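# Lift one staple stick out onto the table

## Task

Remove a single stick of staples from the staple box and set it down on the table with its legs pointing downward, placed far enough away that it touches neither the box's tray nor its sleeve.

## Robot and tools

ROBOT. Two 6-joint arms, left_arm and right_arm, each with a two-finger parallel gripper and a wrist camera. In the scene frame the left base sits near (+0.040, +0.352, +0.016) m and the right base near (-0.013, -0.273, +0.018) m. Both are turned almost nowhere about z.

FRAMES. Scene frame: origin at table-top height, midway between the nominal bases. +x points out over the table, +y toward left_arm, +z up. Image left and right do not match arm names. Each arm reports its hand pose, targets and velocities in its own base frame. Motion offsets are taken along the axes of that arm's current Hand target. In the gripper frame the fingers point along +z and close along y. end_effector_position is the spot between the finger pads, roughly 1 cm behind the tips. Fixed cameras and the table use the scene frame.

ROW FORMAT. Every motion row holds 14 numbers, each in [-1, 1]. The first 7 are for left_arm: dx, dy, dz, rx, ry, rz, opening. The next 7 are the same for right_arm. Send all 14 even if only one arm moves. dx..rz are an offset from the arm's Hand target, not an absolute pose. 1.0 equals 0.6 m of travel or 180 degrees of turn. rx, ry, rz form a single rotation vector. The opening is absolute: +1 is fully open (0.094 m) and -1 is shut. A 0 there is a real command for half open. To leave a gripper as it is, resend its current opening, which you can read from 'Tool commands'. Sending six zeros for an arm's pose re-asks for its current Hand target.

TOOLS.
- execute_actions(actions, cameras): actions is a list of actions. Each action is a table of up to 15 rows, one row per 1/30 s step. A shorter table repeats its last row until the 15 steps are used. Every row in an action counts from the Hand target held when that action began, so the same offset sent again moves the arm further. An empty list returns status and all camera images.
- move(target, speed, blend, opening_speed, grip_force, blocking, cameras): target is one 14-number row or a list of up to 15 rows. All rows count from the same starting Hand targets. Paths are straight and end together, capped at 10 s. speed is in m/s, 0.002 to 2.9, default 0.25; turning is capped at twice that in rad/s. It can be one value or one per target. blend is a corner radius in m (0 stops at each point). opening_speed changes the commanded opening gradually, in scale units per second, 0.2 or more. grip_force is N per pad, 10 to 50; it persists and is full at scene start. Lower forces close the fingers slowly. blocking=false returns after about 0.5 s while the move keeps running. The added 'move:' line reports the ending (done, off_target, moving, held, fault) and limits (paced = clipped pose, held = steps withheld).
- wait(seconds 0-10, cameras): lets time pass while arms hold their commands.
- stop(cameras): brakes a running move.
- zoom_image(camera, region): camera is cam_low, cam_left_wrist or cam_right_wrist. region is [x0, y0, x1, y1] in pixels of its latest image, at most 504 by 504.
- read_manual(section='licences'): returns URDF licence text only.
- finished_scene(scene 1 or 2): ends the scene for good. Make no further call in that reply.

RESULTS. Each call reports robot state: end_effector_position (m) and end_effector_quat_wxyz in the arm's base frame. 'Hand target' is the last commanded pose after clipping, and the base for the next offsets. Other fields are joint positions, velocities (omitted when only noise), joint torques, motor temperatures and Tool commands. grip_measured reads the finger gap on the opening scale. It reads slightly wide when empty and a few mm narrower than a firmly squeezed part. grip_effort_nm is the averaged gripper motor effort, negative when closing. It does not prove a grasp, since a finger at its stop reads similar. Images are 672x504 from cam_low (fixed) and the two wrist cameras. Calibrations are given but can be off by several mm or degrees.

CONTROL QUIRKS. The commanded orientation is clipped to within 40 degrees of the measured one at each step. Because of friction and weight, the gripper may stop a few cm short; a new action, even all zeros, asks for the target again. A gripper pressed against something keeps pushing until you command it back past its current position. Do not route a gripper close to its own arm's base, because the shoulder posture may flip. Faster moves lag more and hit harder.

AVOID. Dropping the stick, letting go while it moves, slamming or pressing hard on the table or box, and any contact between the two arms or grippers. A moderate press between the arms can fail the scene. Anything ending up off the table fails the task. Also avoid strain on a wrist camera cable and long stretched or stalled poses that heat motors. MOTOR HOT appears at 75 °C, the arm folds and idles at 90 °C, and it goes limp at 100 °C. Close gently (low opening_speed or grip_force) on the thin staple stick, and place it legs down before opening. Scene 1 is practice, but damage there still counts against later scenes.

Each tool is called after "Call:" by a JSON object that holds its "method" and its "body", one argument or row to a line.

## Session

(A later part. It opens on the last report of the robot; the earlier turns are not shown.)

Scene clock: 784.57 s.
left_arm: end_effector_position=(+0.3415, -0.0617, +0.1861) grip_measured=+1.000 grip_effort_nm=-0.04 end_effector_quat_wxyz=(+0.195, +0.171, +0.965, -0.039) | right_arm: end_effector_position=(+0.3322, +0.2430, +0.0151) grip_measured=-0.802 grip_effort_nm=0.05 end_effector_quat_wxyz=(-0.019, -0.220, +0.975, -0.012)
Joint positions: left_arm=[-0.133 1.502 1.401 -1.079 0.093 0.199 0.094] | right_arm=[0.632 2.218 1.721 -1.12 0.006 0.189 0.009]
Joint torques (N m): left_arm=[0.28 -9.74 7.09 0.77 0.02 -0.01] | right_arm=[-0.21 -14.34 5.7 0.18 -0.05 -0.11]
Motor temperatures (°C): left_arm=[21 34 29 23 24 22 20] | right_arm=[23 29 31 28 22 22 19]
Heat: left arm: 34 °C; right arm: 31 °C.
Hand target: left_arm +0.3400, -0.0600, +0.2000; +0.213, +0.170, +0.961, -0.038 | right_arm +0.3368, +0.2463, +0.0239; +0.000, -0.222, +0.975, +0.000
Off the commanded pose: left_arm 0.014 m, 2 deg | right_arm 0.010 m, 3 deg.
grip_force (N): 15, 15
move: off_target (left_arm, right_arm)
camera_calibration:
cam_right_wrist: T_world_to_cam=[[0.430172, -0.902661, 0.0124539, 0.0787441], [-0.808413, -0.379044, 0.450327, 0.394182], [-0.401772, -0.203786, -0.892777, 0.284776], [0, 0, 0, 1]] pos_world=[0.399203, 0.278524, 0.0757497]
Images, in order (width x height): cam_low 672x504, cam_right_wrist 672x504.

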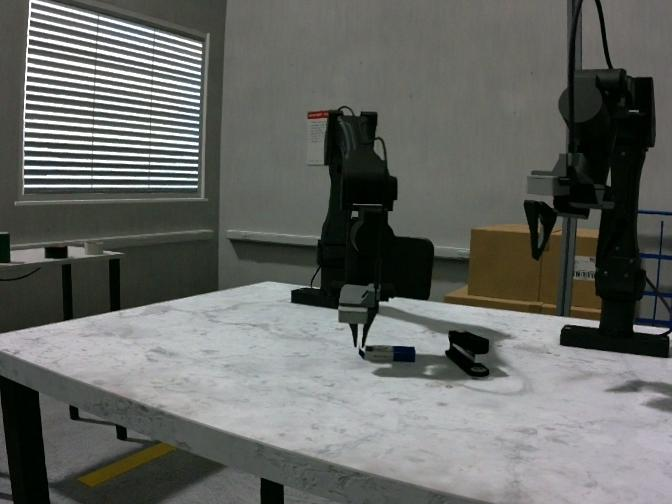

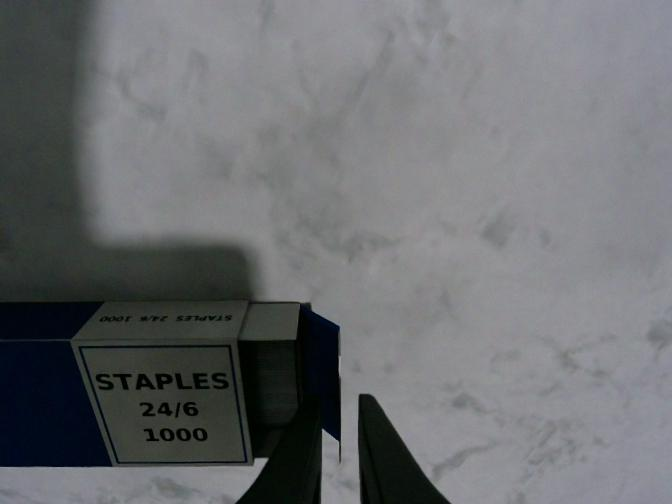

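Call:
{"method": "move", "body": {
  "target": [
    [0, 0, 0, 0, 0, 0, 1, 0, -0.02, 0.004, 0, 0, 0, -0.8],
    [0, 0, 0, 0, 0, 0, 1, 0, -0.04, 0.012, 0, 0, 0, -0.8]
  ],
  "cameras": ["cam_low", "cam_right_wrist"],
  "speed": 0.03,
  "blend": [0.005, 0]
}}

Scene clock: 810.37 s.
left_arm: end_effector_position=(+0.3415, -0.0617, +0.1861) grip_measured=+1.000 grip_effort_nm=-0.04 end_effector_quat_wxyz=(+0.195, +0.171, +0.965, -0.039) | right_arm: end_effector_position=(+0.3408, +0.2213, +0.0053) grip_measured=-0.801 grip_effort_nm=0.05 end_effector_quat_wxyz=(-0.025, -0.220, +0.975, -0.012)
Joint positions: left_arm=[-0.133 1.502 1.401 -1.079 0.093 0.199 0.094] | right_arm=[0.576 2.218 1.68 -1.088 0.006 0.133 0.009]
Joint torques (N m): left_arm=[0.38 -9.74 7.16 0.78 0.1 0] | right_arm=[-0.32 -14.84 5.63 0.18 -0.05 -0.13]
Heat: left arm: 33 °C; right arm: 30 °C.
Hand target: left_arm +0.3400, -0.0600, +0.2000; +0.213, +0.170, +0.961, -0.038 | right_arm +0.3472, +0.2247, +0.0167; +0.000, -0.222, +0.975, +0.000
Off the commanded pose: left_arm 0.014 m, 2 deg | right_arm 0.013 m, 3 deg.
grip_force (N): 15, 15
move: off_target (left_arm, right_arm)
camera_calibration:
cam_right_wrist: T_world_to_cam=[[0.430853, -0.902352, 0.0112193, 0.0552347], [-0.803709, -0.37804, 0.459496, 0.395508], [-0.410386, -0.206993, -0.888109, 0.278582], [0, 0, 0, 1]] pos_world=[0.408401, 0.257024, 0.0650568]
Images, in order (width x height): cam_low 672x504, cam_right_wrist 672x504.

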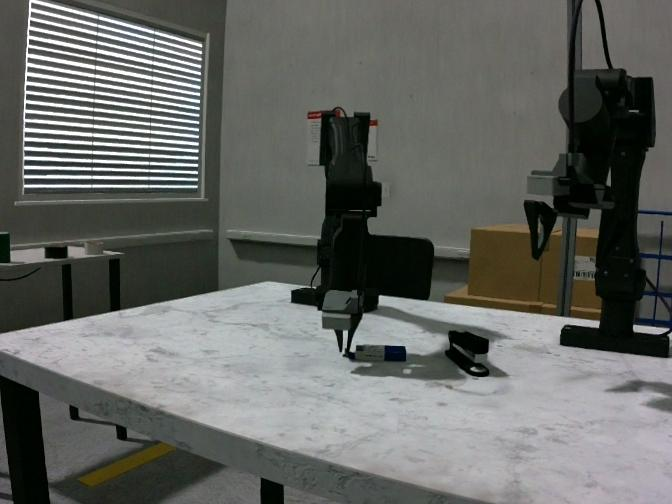

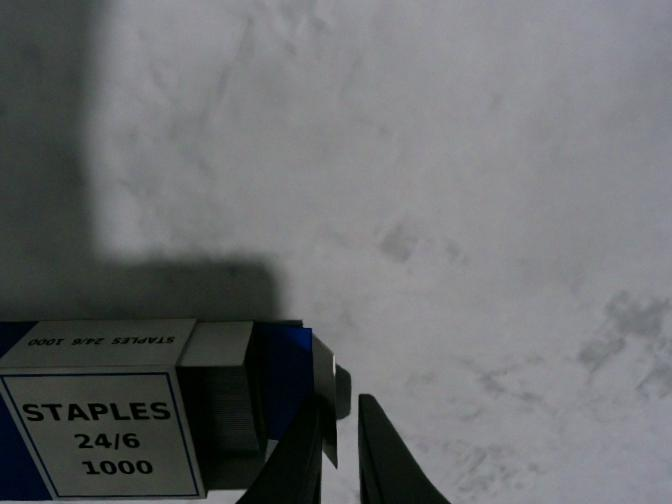

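Call:
{"method": "zoom_image", "body": {
  "camera": "cam_right_wrist",
  "region": [170, 310, 390, 504]
}}

Call:
{"method": "zoom_image", "body": {
  "camera": "cam_low",
  "region": [325, 320, 415, 370]
}}

Scaled by 2.291 from the camera's 672x504 image, which has a finer 960x720 frame.

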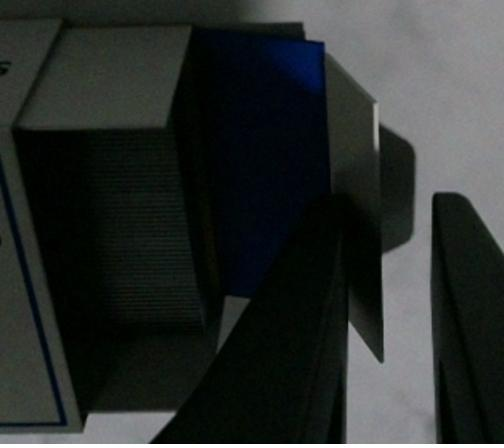

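Scaled by 5.600 from the camera's 672x504 image, which has a finer 960x720 frame.

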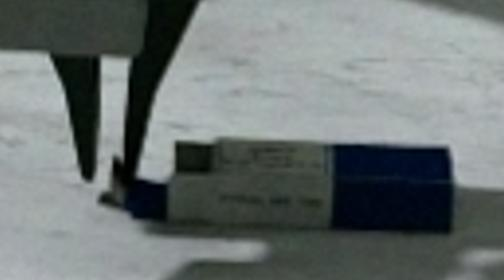

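Call:
{"method": "move", "body": {
  "target": [0, 0, 0, 0, 0, 0, 1, 0, 0.025, -0.07, 0, 0, 0, -0.8],
  "cameras": ["cam_low", "cam_right_wrist"],
  "speed": 0.08
}}

Scene clock: 822.73 s.
left_arm: end_effector_position=(+0.3415, -0.0617, +0.1861) grip_measured=+1.000 grip_effort_nm=-0.04 end_effector_quat_wxyz=(+0.195, +0.171, +0.965, -0.039) | right_arm: end_effector_position=(+0.3361, +0.2326, +0.0418) grip_measured=-0.801 grip_effort_nm=0.05 end_effector_quat_wxyz=(-0.021, -0.226, +0.974, -0.012)
Joint positions: left_arm=[-0.133 1.502 1.401 -1.079 0.093 0.199 0.094] | right_arm=[0.606 2.185 1.776 -1.209 0.006 0.151 0.009]
Joint torques (N m): left_arm=[0.24 -9.59 7.49 0.76 0.11 -0.01] | right_arm=[0.27 -14.23 8.53 -0.08 -0.06 0.08]
Heat: left arm: 33 °C; right arm: 31 °C.
Hand target: left_arm +0.3400, -0.0600, +0.2000; +0.213, +0.170, +0.961, -0.038 | right_arm +0.3407, +0.2383, +0.0587; +0.000, -0.222, +0.975, +0.000
Off the commanded pose: left_arm 0.014 m, 2 deg | right_arm 0.018 m, 3 deg.
grip_force (N): 15, 15
move: off_target (left_arm, right_arm)
camera_calibration:
cam_right_wrist: T_world_to_cam=[[0.441096, -0.897391, 0.0111253, 0.062514], [-0.802351, -0.388766, 0.452873, 0.381452], [-0.402079, -0.208687, -0.891506, 0.309139], [0, 0, 0, 1]] pos_world=[0.402782, 0.268909, 0.102154]
Images, in order (width x height): cam_low 672x504, cam_right_wrist 672x504.

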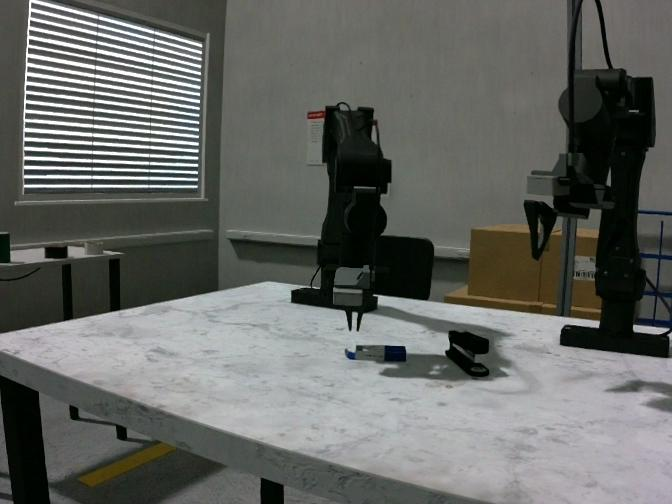

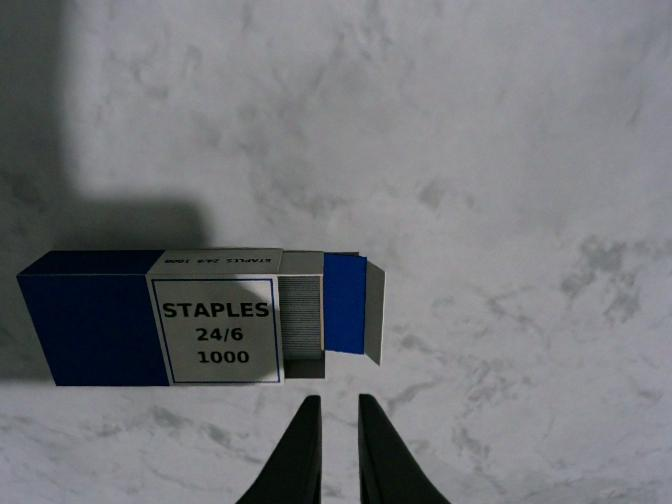

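Call:
{"method": "zoom_image", "body": {
  "camera": "cam_right_wrist",
  "region": [260, 235, 400, 395]
}}

Call:
{"method": "zoom_image", "body": {
  "camera": "cam_right_wrist",
  "region": [270, 270, 340, 385]
}}

Scaled by 3.150 from the camera's 672x504 image, which has a finer 960x720 frame.

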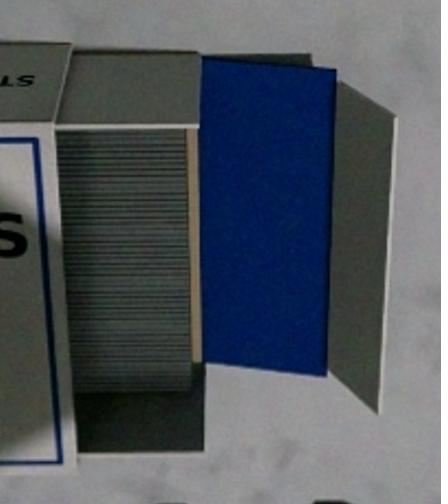

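Scaled by 4.383 from the camera's 672x504 image, which has a finer 960x720 frame.

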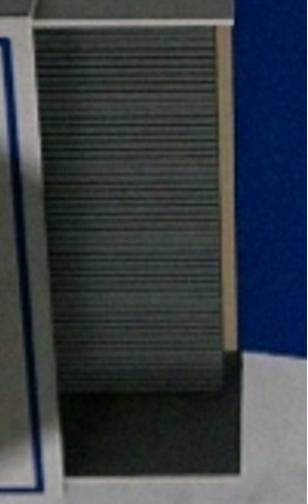

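Call:
{"method": "zoom_image", "body": {
  "camera": "cam_low",
  "region": [335, 330, 415, 370]
}}

Scaled by 6.300 from the camera's 672x504 image, which has a finer 960x720 frame.

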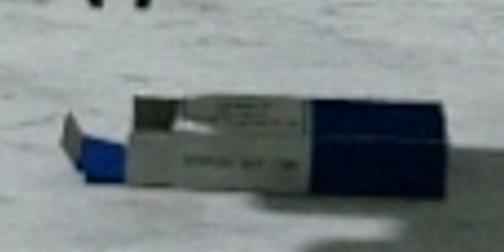

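Call:
{"method": "move", "body": {
  "target": [0, 0, 0, 0, 0, 0, 1, -0.002, 0.0208, 0.033, 0, 0, 0, -1],
  "cameras": ["cam_low", "cam_right_wrist"],
  "speed": 0.06
}}

Scene clock: 872.97 s.
left_arm: end_effector_position=(+0.3415, -0.0617, +0.1861) grip_measured=+1.000 grip_effort_nm=-0.04 end_effector_quat_wxyz=(+0.195, +0.171, +0.965, -0.039) | right_arm: end_effector_position=(+0.3353, +0.2469, +0.0415) grip_measured=-0.986 grip_effort_nm=-0.41 end_effector_quat_wxyz=(-0.006, -0.226, +0.974, -0.006)
Joint positions: left_arm=[-0.133 1.502 1.401 -1.079 0.093 0.199 0.094] | right_arm=[0.635 2.185 1.776 -1.178 0.006 0.18 0.001]
Joint torques (N m): left_arm=[0.51 -9.85 7.27 0.76 0.08 -0.07] | right_arm=[0.24 -11.97 5.65 0.26 -0.06 0.09]
Heat: left arm: 33 °C; right arm: 32 °C.
Hand target: left_arm +0.3400, -0.0600, +0.2000; +0.213, +0.170, +0.961, -0.038 | right_arm +0.3363, +0.2501, +0.0388; +0.000, -0.223, +0.975, +0.000
Off the commanded pose: left_arm 0.014 m, 2 deg | right_arm 0.004 m, 1 deg.
grip_force (N): 15, 15
move: off_target (left_arm)
camera_calibration:
cam_right_wrist: T_world_to_cam=[[0.441199, -0.897382, 0.00699922, 0.0758272], [-0.813559, -0.396671, 0.425175, 0.393436], [-0.378768, -0.193281, -0.905084, 0.30059], [0, 0, 0, 1]] pos_world=[0.400483, 0.282209, 0.104249]
Images, in order (width x height): cam_low 672x504, cam_right_wrist 672x504.

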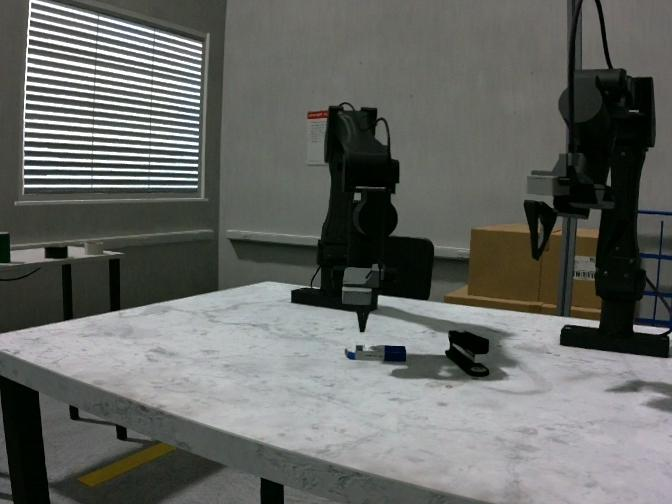

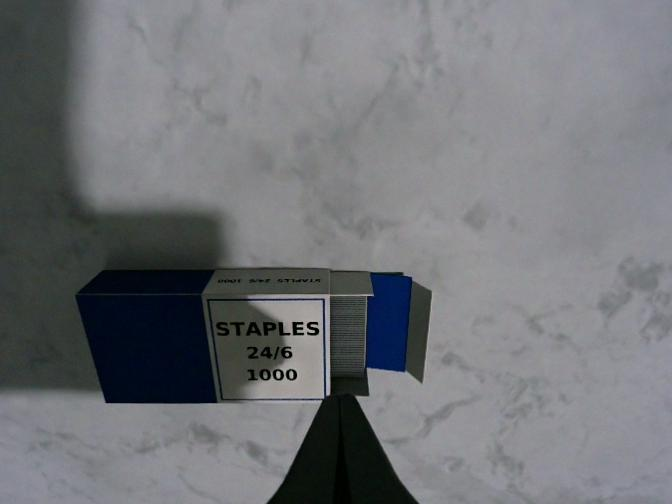

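Call:
{"method": "move", "body": {
  "target": [0, 0, 0, 0, 0, 0, 1, 0.0085, -0.0065, 0.018, 0, 0, 0, -1],
  "cameras": ["cam_low", "cam_right_wrist"],
  "speed": 0.05
}}

Scene clock: 903.80 s.
left_arm: end_effector_position=(+0.3415, -0.0617, +0.1861) grip_measured=+1.000 grip_effort_nm=-0.04 end_effector_quat_wxyz=(+0.195, +0.171, +0.965, -0.039) | right_arm: end_effector_position=(+0.3290, +0.2422, +0.0246) grip_measured=-0.986 grip_effort_nm=-0.41 end_effector_quat_wxyz=(-0.014, -0.226, +0.974, -0.010)
Joint positions: left_arm=[-0.133 1.502 1.401 -1.079 0.093 0.199 0.094] | right_arm=[0.635 2.185 1.707 -1.127 0.006 0.18 0.001]
Joint torques (N m): left_arm=[0.55 -9.58 7.31 0.72 0.08 0.01] | right_arm=[-0.42 -13.03 5.81 0.24 -0.06 0]
Heat: left arm: 33 °C; right arm: 31 °C.
Hand target: left_arm +0.3400, -0.0600, +0.2000; +0.213, +0.170, +0.961, -0.038 | right_arm +0.3334, +0.2443, +0.0280; +0.000, -0.222, +0.975, -0.001
Off the commanded pose: left_arm 0.014 m, 2 deg | right_arm 0.006 m, 2 deg.
grip_force (N): 15, 15
move: off_target (left_arm)
camera_calibration:
cam_right_wrist: T_world_to_cam=[[0.441025, -0.897437, 0.0101524, 0.0745155], [-0.807573, -0.391877, 0.440747, 0.39008], [-0.391565, -0.202579, -0.897574, 0.288147], [0, 0, 0, 1]] pos_world=[0.394983, 0.278109, 0.08595]
Images, in order (width x height): cam_low 672x504, cam_right_wrist 672x504.

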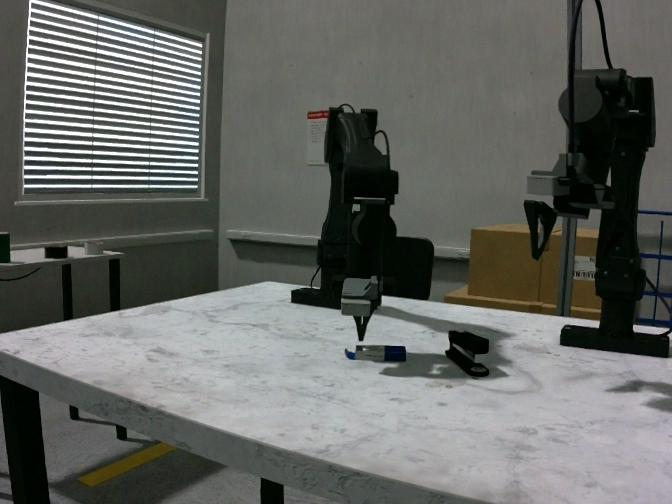

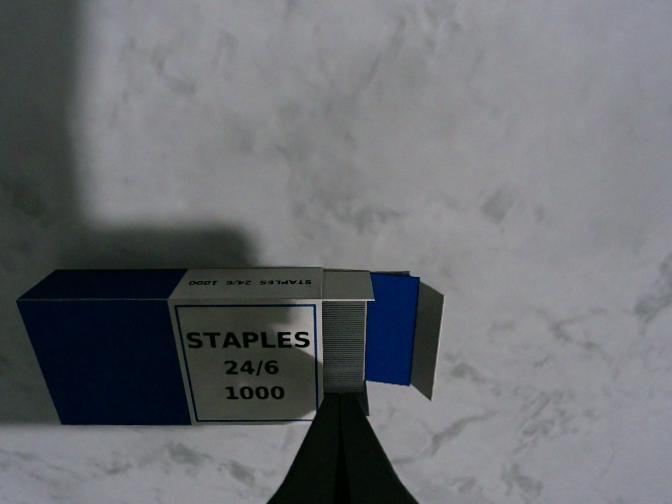

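Call:
{"method": "zoom_image", "body": {
  "camera": "cam_right_wrist",
  "region": [300, 260, 390, 430]
}}

Scaled by 2.965 from the camera's 672x504 image, which has a finer 960x720 frame.

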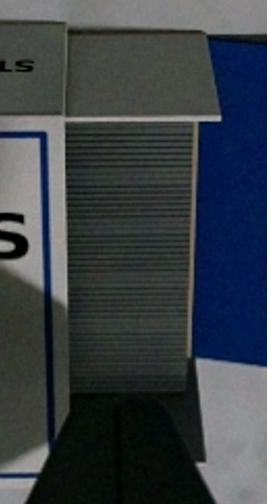

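Call:
{"method": "move", "body": {
  "target": [0, 0, 0, 0, 0, 0, 1, -0.005, -0.004, 0.018, 0, 0, 0, -1],
  "cameras": ["cam_low", "cam_right_wrist"],
  "speed": 0.03
}}

Scene clock: 919.83 s.
left_arm: end_effector_position=(+0.3415, -0.0617, +0.1861) grip_measured=+1.000 grip_effort_nm=-0.04 end_effector_quat_wxyz=(+0.195, +0.171, +0.965, -0.039) | right_arm: end_effector_position=(+0.3345, +0.2428, +0.0219) grip_measured=-0.986 grip_effort_nm=-0.41 end_effector_quat_wxyz=(-0.004, -0.222, +0.975, -0.005)
Joint positions: left_arm=[-0.133 1.502 1.401 -1.079 0.093 0.199 0.094] | right_arm=[0.628 2.185 1.696 -1.095 0.006 0.18 0.001]
Joint torques (N m): left_arm=[0.28 -9.73 7.09 0.74 0.05 -0.02] | right_arm=[-0.44 -11.41 5.76 0.25 -0.06 -0.09]
Heat: left arm: 33 °C; right arm: 31 °C.
Hand target: left_arm +0.3400, -0.0600, +0.2000; +0.213, +0.170, +0.961, -0.038 | right_arm +0.3372, +0.2434, +0.0173; +0.000, -0.222, +0.975, +0.000
Off the commanded pose: left_arm 0.014 m, 2 deg | right_arm 0.005 m, 1 deg.
grip_force (N): 15, 15
move: off_target (left_arm)
camera_calibration:
cam_right_wrist: T_world_to_cam=[[0.434662, -0.900572, 0.00624689, 0.0755731], [-0.817845, -0.39181, 0.421443, 0.399825], [-0.377092, -0.188294, -0.906833, 0.279902], [0, 0, 0, 1]] pos_world=[0.399695, 0.277419, 0.0848491]
Images, in order (width x height): cam_low 672x504, cam_right_wrist 672x504.

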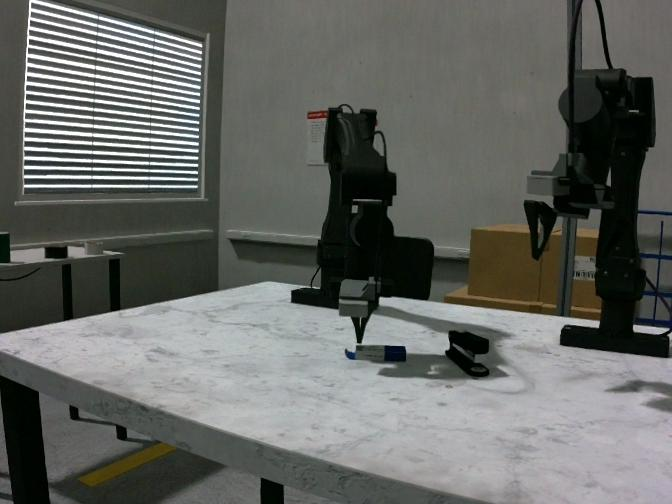

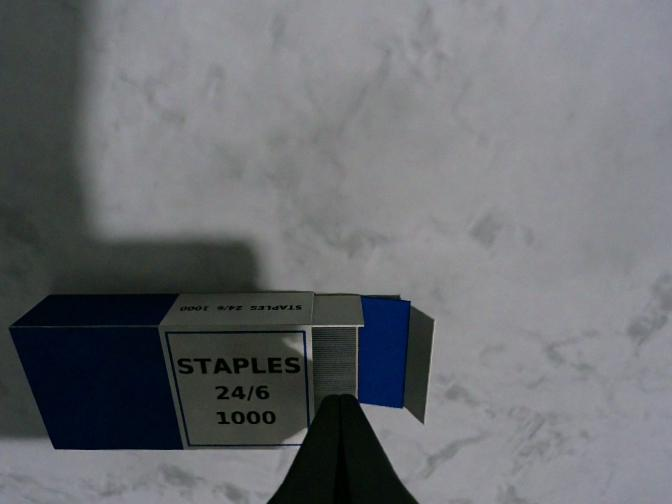

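Call:
{"method": "move", "body": {
  "target": [0, 0, 0, 0, 0, 0, 1, 0.002, 0, 0.02, 0, 0, 0, -1],
  "cameras": ["cam_right_wrist"],
  "speed": 0.03
}}

Scene clock: 924.60 s.
left_arm: end_effector_position=(+0.3415, -0.0617, +0.1861) grip_measured=+1.000 grip_effort_nm=-0.04 end_effector_quat_wxyz=(+0.195, +0.171, +0.965, -0.039) | right_arm: end_effector_position=(+0.3343, +0.2426, +0.0131) grip_measured=-0.986 grip_effort_nm=-0.41 end_effector_quat_wxyz=(-0.001, -0.222, +0.975, -0.004)
Joint positions: left_arm=[-0.133 1.502 1.401 -1.079 0.093 0.199 0.094] | right_arm=[0.628 2.185 1.66 -1.05 0.006 0.18 0.001]
Joint torques (N m): left_arm=[0.31 -9.74 7.51 0.79 0.06 0.04] | right_arm=[-0.39 -10.74 5.76 0.26 -0.06 -0.08]
Heat: left arm: 33 °C; right arm: 31 °C.
Hand target: left_arm +0.3400, -0.0600, +0.2000; +0.213, +0.170, +0.961, -0.038 | right_arm +0.3362, +0.2429, +0.0053; +0.000, -0.222, +0.975, +0.000
Off the commanded pose: left_arm 0.014 m, 2 deg | right_arm 0.008 m, 0 deg.
grip_force (N): 15, 15
move: off_target (left_arm)
camera_calibration:
cam_right_wrist: T_world_to_cam=[[0.43465, -0.900587, 0.0046916, 0.0756062], [-0.820647, -0.393912, 0.413971, 0.404744], [-0.370969, -0.183782, -0.910278, 0.26877], [0, 0, 0, 1]] pos_world=[0.398996, 0.276919, 0.0767489]
Images, in order (width x height): cam_right_wrist 672x504.

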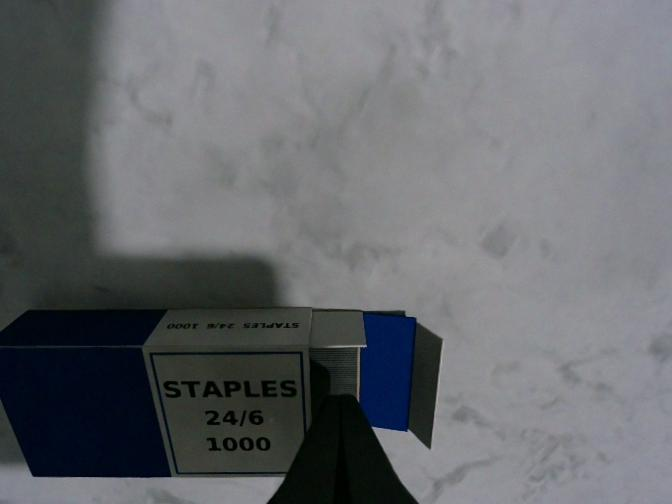

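Call:
{"method": "zoom_image", "body": {
  "camera": "cam_right_wrist",
  "region": [290, 310, 390, 450]
}}

Scaled by 3.600 from the camera's 672x504 image, which has a finer 960x720 frame.

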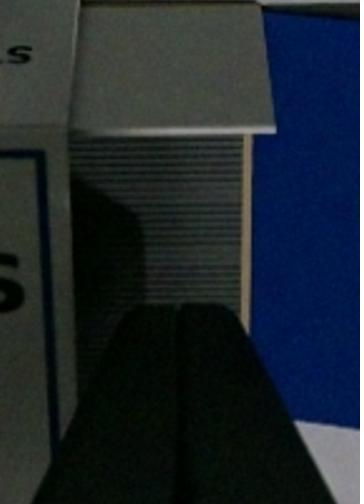

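Call:
{"method": "move", "body": {
  "target": [0, 0, 0, 0, 0, 0, 1, 0, 0.001, 0.008, 0, 0, 0, -1],
  "cameras": ["cam_right_wrist"],
  "speed": 0.03
}}

Scene clock: 932.70 s.
left_arm: end_effector_position=(+0.3415, -0.0617, +0.1861) grip_measured=+1.000 grip_effort_nm=-0.04 end_effector_quat_wxyz=(+0.195, +0.171, +0.965, -0.039) | right_arm: end_effector_position=(+0.3349, +0.2431, +0.0107) grip_measured=-0.986 grip_effort_nm=-0.41 end_effector_quat_wxyz=(+0.002, -0.222, +0.975, -0.002)
Joint positions: left_arm=[-0.133 1.502 1.401 -1.079 0.093 0.199 0.094] | right_arm=[0.628 2.185 1.65 -1.034 0.006 0.18 0.001]
Joint torques (N m): left_arm=[0.46 -9.89 7.21 0.73 0 -0.02] | right_arm=[-0.27 -10.29 5.74 0.3 -0.05 -0.07]
Heat: left arm: 32 °C; right arm: 31 °C.
Hand target: left_arm +0.3400, -0.0600, +0.2000; +0.213, +0.170, +0.961, -0.038 | right_arm +0.3359, +0.2433, +0.0004; +0.000, -0.222, +0.975, -0.001
Off the commanded pose: left_arm 0.014 m, 2 deg | right_arm 0.010 m, 0 deg.
grip_force (N): 15, 15
move: off_target (left_arm)
camera_calibration:
cam_right_wrist: T_world_to_cam=[[0.434646, -0.900594, 0.00366708, 0.0758353], [-0.822675, -0.395377, 0.408514, 0.407561], [-0.366455, -0.180576, -0.912745, 0.264609], [0, 0, 0, 1]] pos_world=[0.399296, 0.277219, 0.0747485]
Images, in order (width x height): cam_right_wrist 672x504.

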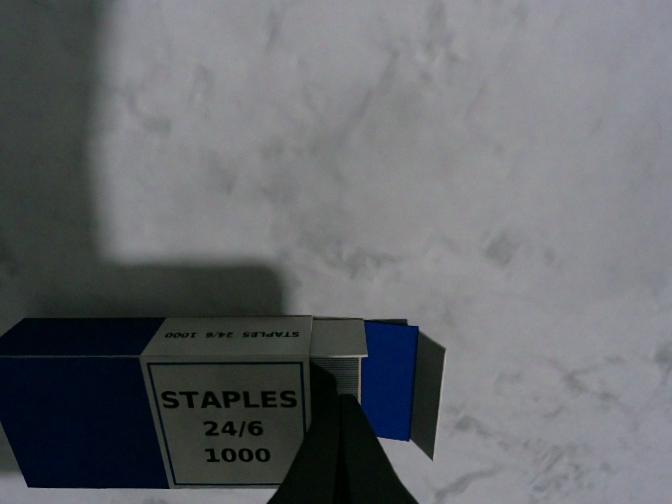

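Call:
{"method": "move", "body": {
  "target": [0, 0, 0, 0, 0, 0, 1, 0, 0, 0.008, 0, 0, 0, -1],
  "cameras": ["cam_right_wrist"],
  "speed": 0.03
}}

Scene clock: 941.00 s.
left_arm: end_effector_position=(+0.3415, -0.0617, +0.1861) grip_measured=+1.000 grip_effort_nm=-0.04 end_effector_quat_wxyz=(+0.195, +0.171, +0.965, -0.039) | right_arm: end_effector_position=(+0.3356, +0.2435, +0.0082) grip_measured=-0.986 grip_effort_nm=-0.41 end_effector_quat_wxyz=(+0.005, -0.222, +0.975, -0.001)
Joint positions: left_arm=[-0.133 1.502 1.401 -1.079 0.093 0.199 0.094] | right_arm=[0.628 2.185 1.64 -1.018 0.006 0.18 0.001]
Joint torques (N m): left_arm=[0.28 -9.7 7.39 0.75 0.06 -0.02] | right_arm=[-0.27 -9.87 5.72 0.29 -0.06 -0.06]
Heat: left arm: 32 °C; right arm: 31 °C.
Hand target: left_arm +0.3400, -0.0600, +0.2000; +0.213, +0.170, +0.961, -0.038 | right_arm +0.3359, +0.2434, -0.0043; +0.000, -0.222, +0.975, +0.000
Off the commanded pose: left_arm 0.014 m, 2 deg | right_arm 0.013 m, 1 deg.
grip_force (N): 15, 15
move: off_target (left_arm, right_arm)
camera_calibration:
cam_right_wrist: T_world_to_cam=[[0.434597, -0.900621, 0.00261936, 0.0759525], [-0.824723, -0.3968, 0.402967, 0.410403], [-0.361881, -0.177288, -0.915211, 0.260406], [0, 0, 0, 1]] pos_world=[0.399696, 0.277419, 0.0727481]
Images, in order (width x height): cam_right_wrist 672x504.

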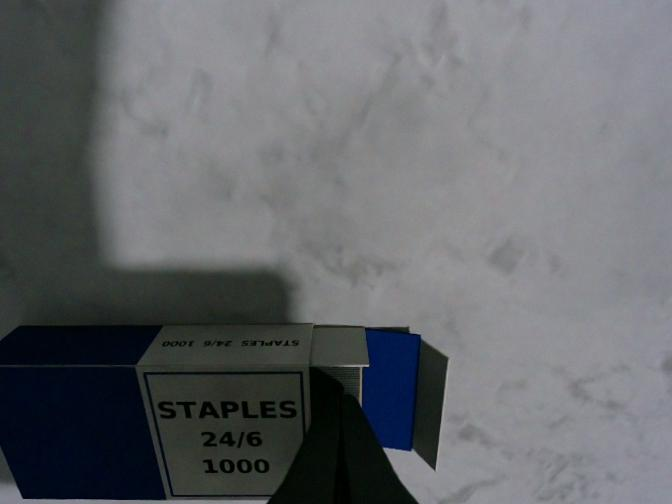

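Call:
{"method": "zoom_image", "body": {
  "camera": "cam_right_wrist",
  "region": [290, 320, 390, 460]
}}

Scaled by 3.600 from the camera's 672x504 image, which has a finer 960x720 frame.

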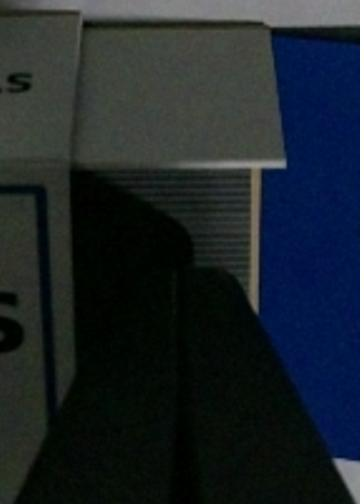

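Call:
{"method": "move", "body": {
  "target": [0, 0, 0, 0, 0, 0, 1, 0, 0, 0.01, 0, 0, 0, -1],
  "cameras": ["cam_right_wrist"],
  "speed": 0.02
}}

Call:
{"method": "zoom_image", "body": {
  "camera": "cam_right_wrist",
  "region": [290, 320, 390, 460]
}}

Scene clock: 950.33 s.
left_arm: end_effector_position=(+0.3415, -0.0617, +0.1861) grip_measured=+1.000 grip_effort_nm=-0.04 end_effector_quat_wxyz=(+0.195, +0.171, +0.965, -0.039) | right_arm: end_effector_position=(+0.3355, +0.2435, +0.0055) grip_measured=-0.986 grip_effort_nm=-0.41 end_effector_quat_wxyz=(+0.007, -0.222, +0.975, -0.001)
Joint positions: left_arm=[-0.133 1.502 1.401 -1.079 0.093 0.199 0.094] | right_arm=[0.628 2.185 1.629 -1.003 0.006 0.18 0.001]
Joint torques (N m): left_arm=[0.31 -9.81 7.41 0.77 0.07 0] | right_arm=[-0.25 -9.32 5.61 0.34 -0.06 -0.06]
Heat: left arm: 32 °C; right arm: 30 °C.
Hand target: left_arm +0.3400, -0.0600, +0.2000; +0.213, +0.170, +0.961, -0.038 | right_arm +0.3359, +0.2433, -0.0103; +0.000, -0.222, +0.975, -0.001
Off the commanded pose: left_arm 0.014 m, 2 deg | right_arm 0.016 m, 1 deg.
grip_force (N): 15, 15
move: off_target (left_arm, right_arm)
camera_calibration:
cam_right_wrist: T_world_to_cam=[[0.434597, -0.900623, 0.00203241, 0.0759976], [-0.825825, -0.397601, 0.399908, 0.412084], [-0.359358, -0.175477, -0.916553, 0.256611], [0, 0, 0, 1]] pos_world=[0.399496, 0.277319, 0.0702479]
Images, in order (width x height): cam_right_wrist 672x504.

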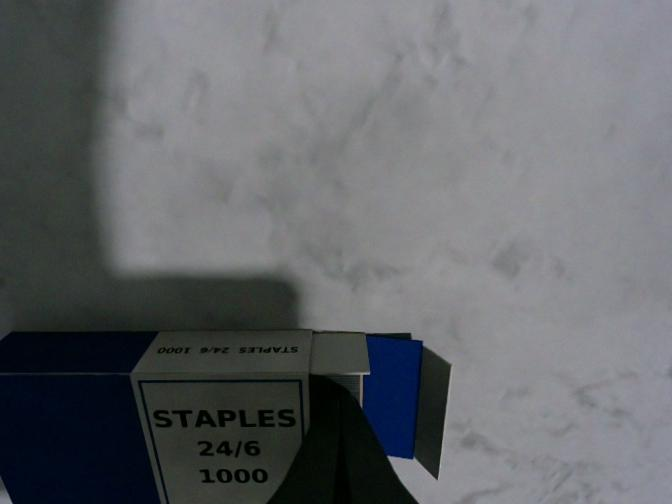

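Scaled by 3.600 from the camera's 672x504 image, which has a finer 960x720 frame.

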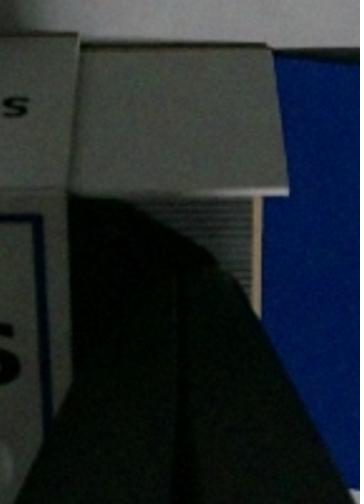

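Call:
{"method": "move", "body": {
  "target": [0, 0, 0, 0, 0, 0, 1, 0, 0, 0.008, 0, 0, 0, -1],
  "cameras": ["cam_right_wrist"],
  "speed": 0.02
}}

Call:
{"method": "zoom_image", "body": {
  "camera": "cam_right_wrist",
  "region": [290, 320, 390, 460]
}}

Scene clock: 954.87 s.
left_arm: end_effector_position=(+0.3415, -0.0617, +0.1861) grip_measured=+1.000 grip_effort_nm=-0.04 end_effector_quat_wxyz=(+0.195, +0.171, +0.965, -0.039) | right_arm: end_effector_position=(+0.3359, +0.2438, +0.0047) grip_measured=-0.986 grip_effort_nm=-0.42 end_effector_quat_wxyz=(+0.008, -0.222, +0.975, +0.000)
Joint positions: left_arm=[-0.133 1.502 1.401 -1.079 0.093 0.199 0.094] | right_arm=[0.628 2.185 1.625 -0.996 0.006 0.18 0.001]
Joint torques (N m): left_arm=[0.23 -9.61 7.23 0.77 0.06 -0.06] | right_arm=[-0.27 -8.91 5.05 0.45 -0.06 -0.06]
Heat: left arm: 32 °C; right arm: 30 °C.
Hand target: left_arm +0.3400, -0.0600, +0.2000; +0.213, +0.170, +0.961, -0.038 | right_arm +0.3359, +0.2434, -0.0151; +0.000, -0.222, +0.975, +0.000
Off the commanded pose: left_arm 0.014 m, 2 deg | right_arm 0.020 m, 1 deg.
grip_force (N): 15, 15
move: off_target (left_arm, right_arm)
camera_calibration:
cam_right_wrist: T_world_to_cam=[[0.434564, -0.90064, 0.0014667, 0.0760594], [-0.826837, -0.398306, 0.397106, 0.413324], [-0.357065, -0.173781, -0.917772, 0.254849], [0, 0, 0, 1]] pos_world=[0.399696, 0.277419, 0.0696478]
Images, in order (width x height): cam_right_wrist 672x504.

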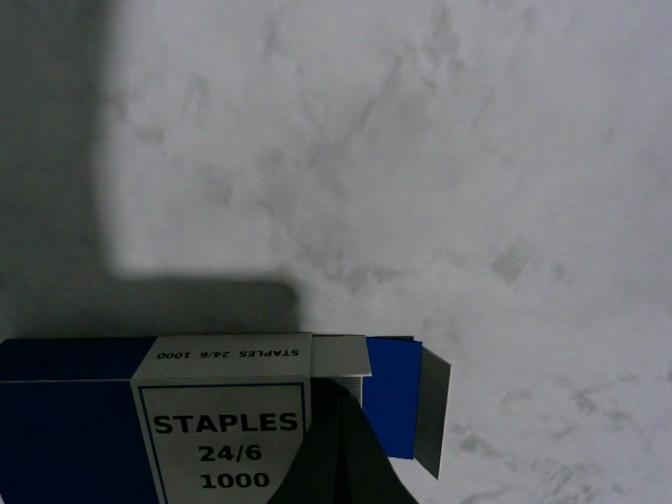

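Scaled by 3.600 from the camera's 672x504 image, which has a finer 960x720 frame.

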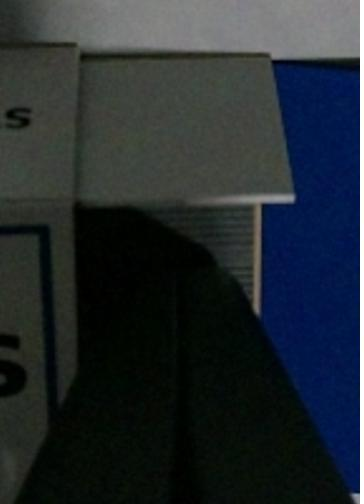

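Call:
{"method": "move", "body": {
  "target": [
    [0, 0, 0, 0, 0, 0, 1, 0, 0, 0.008, 0, 0, 0, -1],
    [0, 0, 0, 0, 0, 0, 1, 0, -0.03, 0.008, 0, 0, 0, -1]
  ],
  "cameras": ["cam_low", "cam_right_wrist"],
  "speed": 0.03,
  "blend": [0.002, 0]
}}

Call:
{"method": "zoom_image", "body": {
  "camera": "cam_right_wrist",
  "region": [250, 310, 430, 470]
}}

Scene clock: 969.63 s.
left_arm: end_effector_position=(+0.3415, -0.0617, +0.1861) grip_measured=+1.000 grip_effort_nm=-0.04 end_effector_quat_wxyz=(+0.195, +0.171, +0.965, -0.039) | right_arm: end_effector_position=(+0.3404, +0.2395, +0.0030) grip_measured=-0.986 grip_effort_nm=-0.41 end_effector_quat_wxyz=(+0.003, -0.224, +0.974, +0.021)
Joint positions: left_arm=[-0.133 1.502 1.401 -1.079 0.093 0.199 0.094] | right_arm=[0.595 2.185 1.618 -0.982 -0.036 0.143 0.001]
Joint torques (N m): left_arm=[0.12 -9.63 7.21 0.84 0.07 -0.02] | right_arm=[-1.14 -9.14 3.71 0.52 0.37 -0.14]
Heat: left arm: 32 °C; right arm: 30 °C.
Hand target: left_arm +0.3400, -0.0600, +0.2000; +0.213, +0.170, +0.961, -0.038 | right_arm +0.3437, +0.2273, -0.0199; +0.000, -0.223, +0.975, +0.000
Off the commanded pose: left_arm 0.014 m, 2 deg | right_arm 0.026 m, 2 deg.
grip_force (N): 15, 15
move: off_target (left_arm, right_arm)
camera_calibration:
cam_right_wrist: T_world_to_cam=[[0.438415, -0.897863, -0.0404237, 0.0684867], [-0.817773, -0.41716, 0.396517, 0.417349], [-0.372881, -0.140781, -0.917137, 0.251602], [0, 0, 0, 1]] pos_world=[0.405088, 0.271014, 0.0680363]
Images, in order (width x height): cam_low 672x504, cam_right_wrist 672x504.

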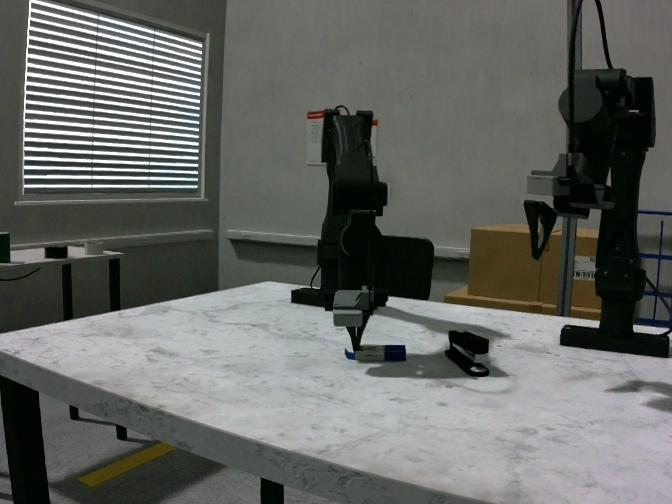

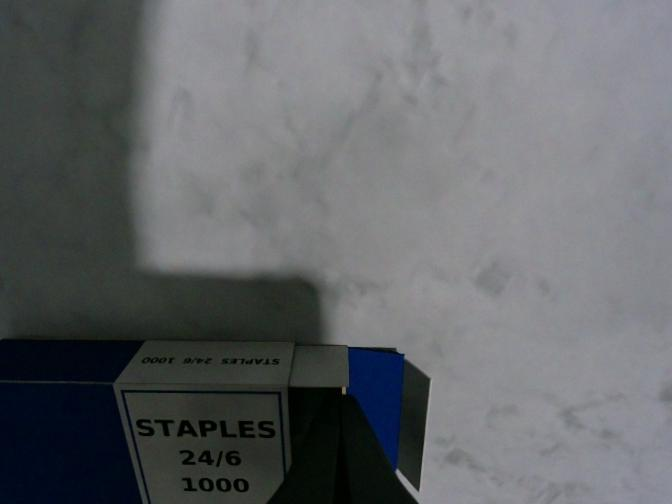

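Scaled by 2.800 from the camera's 672x504 image, which has a finer 960x720 frame.

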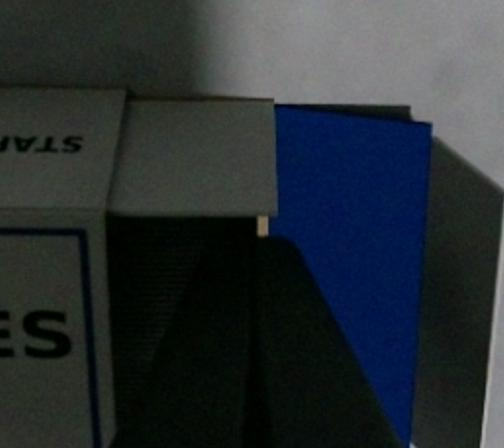

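Call:
{"method": "move", "body": {
  "target": [0, 0, 0, 0, 0, 0, 1, 0, 0.02, -0.07, 0, 0, 0, -1],
  "cameras": ["cam_low", "cam_right_wrist"],
  "speed": 0.08
}}

Call:
{"method": "zoom_image", "body": {
  "camera": "cam_right_wrist",
  "region": [250, 250, 430, 430]
}}

Scene clock: 999.60 s.
left_arm: end_effector_position=(+0.3415, -0.0617, +0.1861) grip_measured=+1.000 grip_effort_nm=-0.04 end_effector_quat_wxyz=(+0.195, +0.171, +0.965, -0.039) | right_arm: end_effector_position=(+0.3330, +0.2346, +0.0135) grip_measured=-0.986 grip_effort_nm=-0.41 end_effector_quat_wxyz=(-0.014, -0.225, +0.974, +0.000)
Joint positions: left_arm=[-0.133 1.502 1.401 -1.079 0.093 0.199 0.094] | right_arm=[0.607 2.184 1.66 -1.074 -0.01 0.154 0.001]
Joint torques (N m): left_arm=[0.32 -9.7 7.24 0.72 0.05 -0.01] | right_arm=[0.4 -12.38 8.54 -0.03 0.11 0.08]
Heat: left arm: 32 °C; right arm: 29 °C.
Hand target: left_arm +0.3400, -0.0600, +0.2000; +0.213, +0.170, +0.961, -0.038 | right_arm +0.3385, +0.2381, +0.0221; +0.000, -0.223, +0.975, +0.000
Off the commanded pose: left_arm 0.014 m, 2 deg | right_arm 0.011 m, 2 deg.
grip_force (N): 15, 15
move: off_target (left_arm, right_arm)
camera_calibration:
cam_right_wrist: T_world_to_cam=[[0.438794, -0.898551, -0.00813058, 0.067309], [-0.806891, -0.397983, 0.436505, 0.39646], [-0.395458, -0.184975, -0.899665, 0.275431], [0, 0, 0, 1]] pos_world=[0.399287, 0.269213, 0.0752866]
Images, in order (width x height): cam_low 672x504, cam_right_wrist 672x504.

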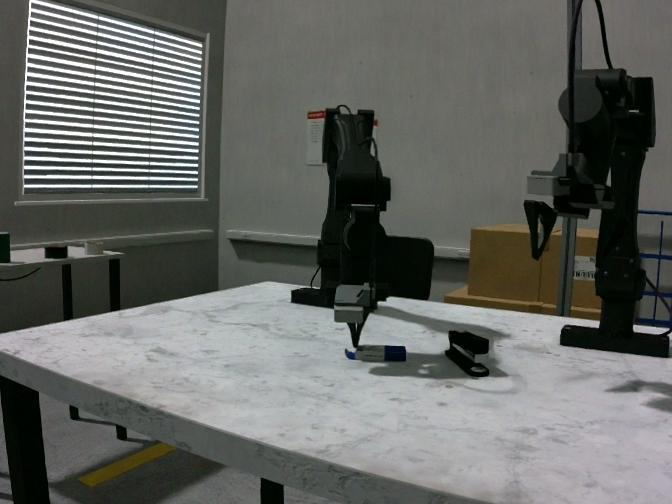

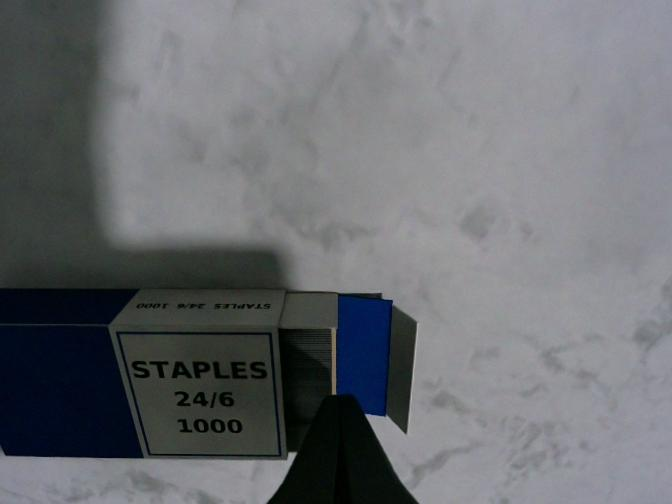

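Scaled by 2.800 from the camera's 672x504 image, which has a finer 960x720 frame.

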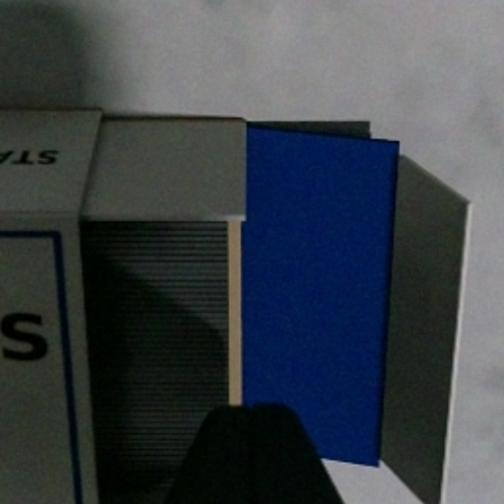

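Call:
{"method": "move", "body": {
  "target": [
    [0, 0, 0, 0, 0, 0, 1, 0, 0, -0.1, 0, 0, 0, -1],
    [0, 0, 0, 0, 0, 0, 1, 0.3412, -0.3685, -0.23, 0, 0, 0, -1],
    [-0.1188, -0.5923, 0.2025, 0.0542, 0.1317, 0.2455, 1, 0.3412, -0.3685, -0.23, 0, 0, 0, -1],
    [-0.073, -0.5923, 0.3007, 0.0542, 0.1317, 0.2455, 1, 0.3412, -0.3685, -0.23, 0, 0, 0, -1]
  ],
  "cameras": ["cam_low", "cam_left_wrist"],
  "speed": 0.2,
  "blend": [0.02, 0.02, 0.02, 0]
}}

Scene clock: 1037.77 s.
left_arm: end_effector_position=(+0.3239, -0.4285, +0.0580) grip_measured=+1.000 grip_effort_nm=-0.04 end_effector_quat_wxyz=(+0.070, +0.532, +0.844, -0.021) | right_arm: end_effector_position=(+0.2501, -0.0496, +0.1527) grip_measured=-0.986 grip_effort_nm=-0.41 end_effector_quat_wxyz=(-0.013, -0.220, +0.975, +0.004)
Joint positions: left_arm=[-0.929 2.742 2.843 -1.526 -0.01 0.197 0.094] | right_arm=[-0.197 1.535 1.377 -1.44 0.004 -0.64 0.001]
Joint torques (N m): left_arm=[0.23 -15.13 7.75 0.51 0.11 0.12] | right_arm=[-0.27 -7.94 7.68 -0.04 -0.02 -0.13]
Heat: left arm: 32 °C; right arm: 31 °C.
Hand target: left_arm +0.3272, -0.4337, +0.0551; +0.001, +0.537, +0.843, +0.001 | right_arm +0.2499, -0.0499, +0.1604; +0.000, -0.222, +0.975, +0.000
Off the commanded pose: left_arm 0.007 m, 8 deg | right_arm 0.008 m, 2 deg.
elbow stopped short (left arm): the move would have taken joint 3 (elbow) straighter than the controller allows.
grip_force (N): 15, 15
move: off_target (left_arm)
camera_calibration:
cam_left_wrist: T_world_to_cam=[[-0.902688, -0.428363, -0.0407425, 0.110784], [-0.420849, 0.859172, 0.291051, 0.527707], [-0.0896704, 0.279875, -0.95584, 0.295246], [0, 0, 0, 1]] pos_world=[0.348563, -0.488567, 0.133132]
Images, in order (width x height): cam_low 672x504, cam_left_wrist 672x504.

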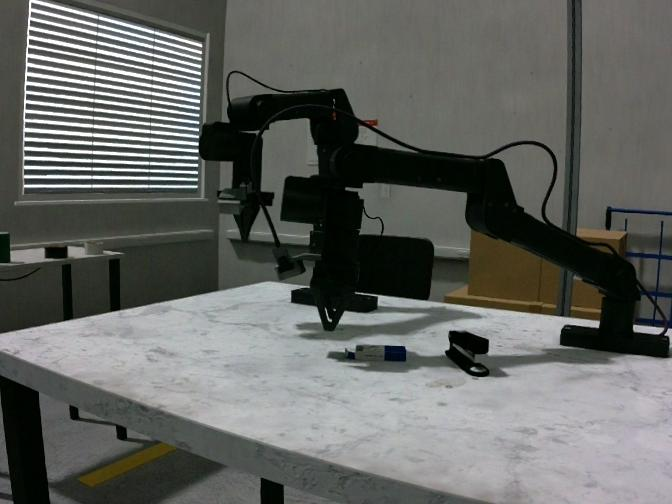

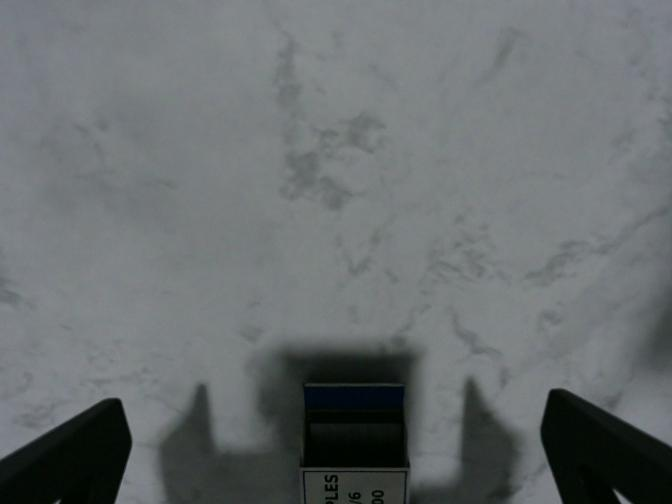

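Call:
{"method": "zoom_image", "body": {
  "camera": "cam_left_wrist",
  "region": [290, 370, 420, 480]
}}

Scaled by 3.877 from the camera's 672x504 image, which has a finer 960x720 frame.

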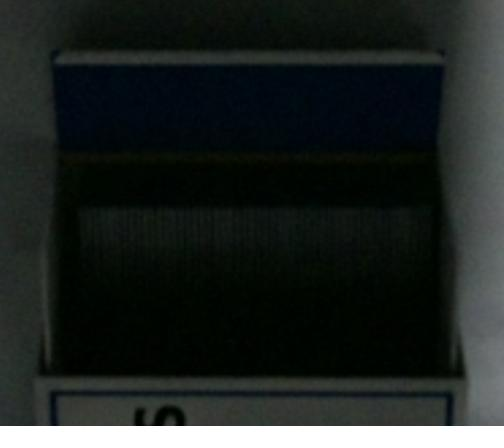

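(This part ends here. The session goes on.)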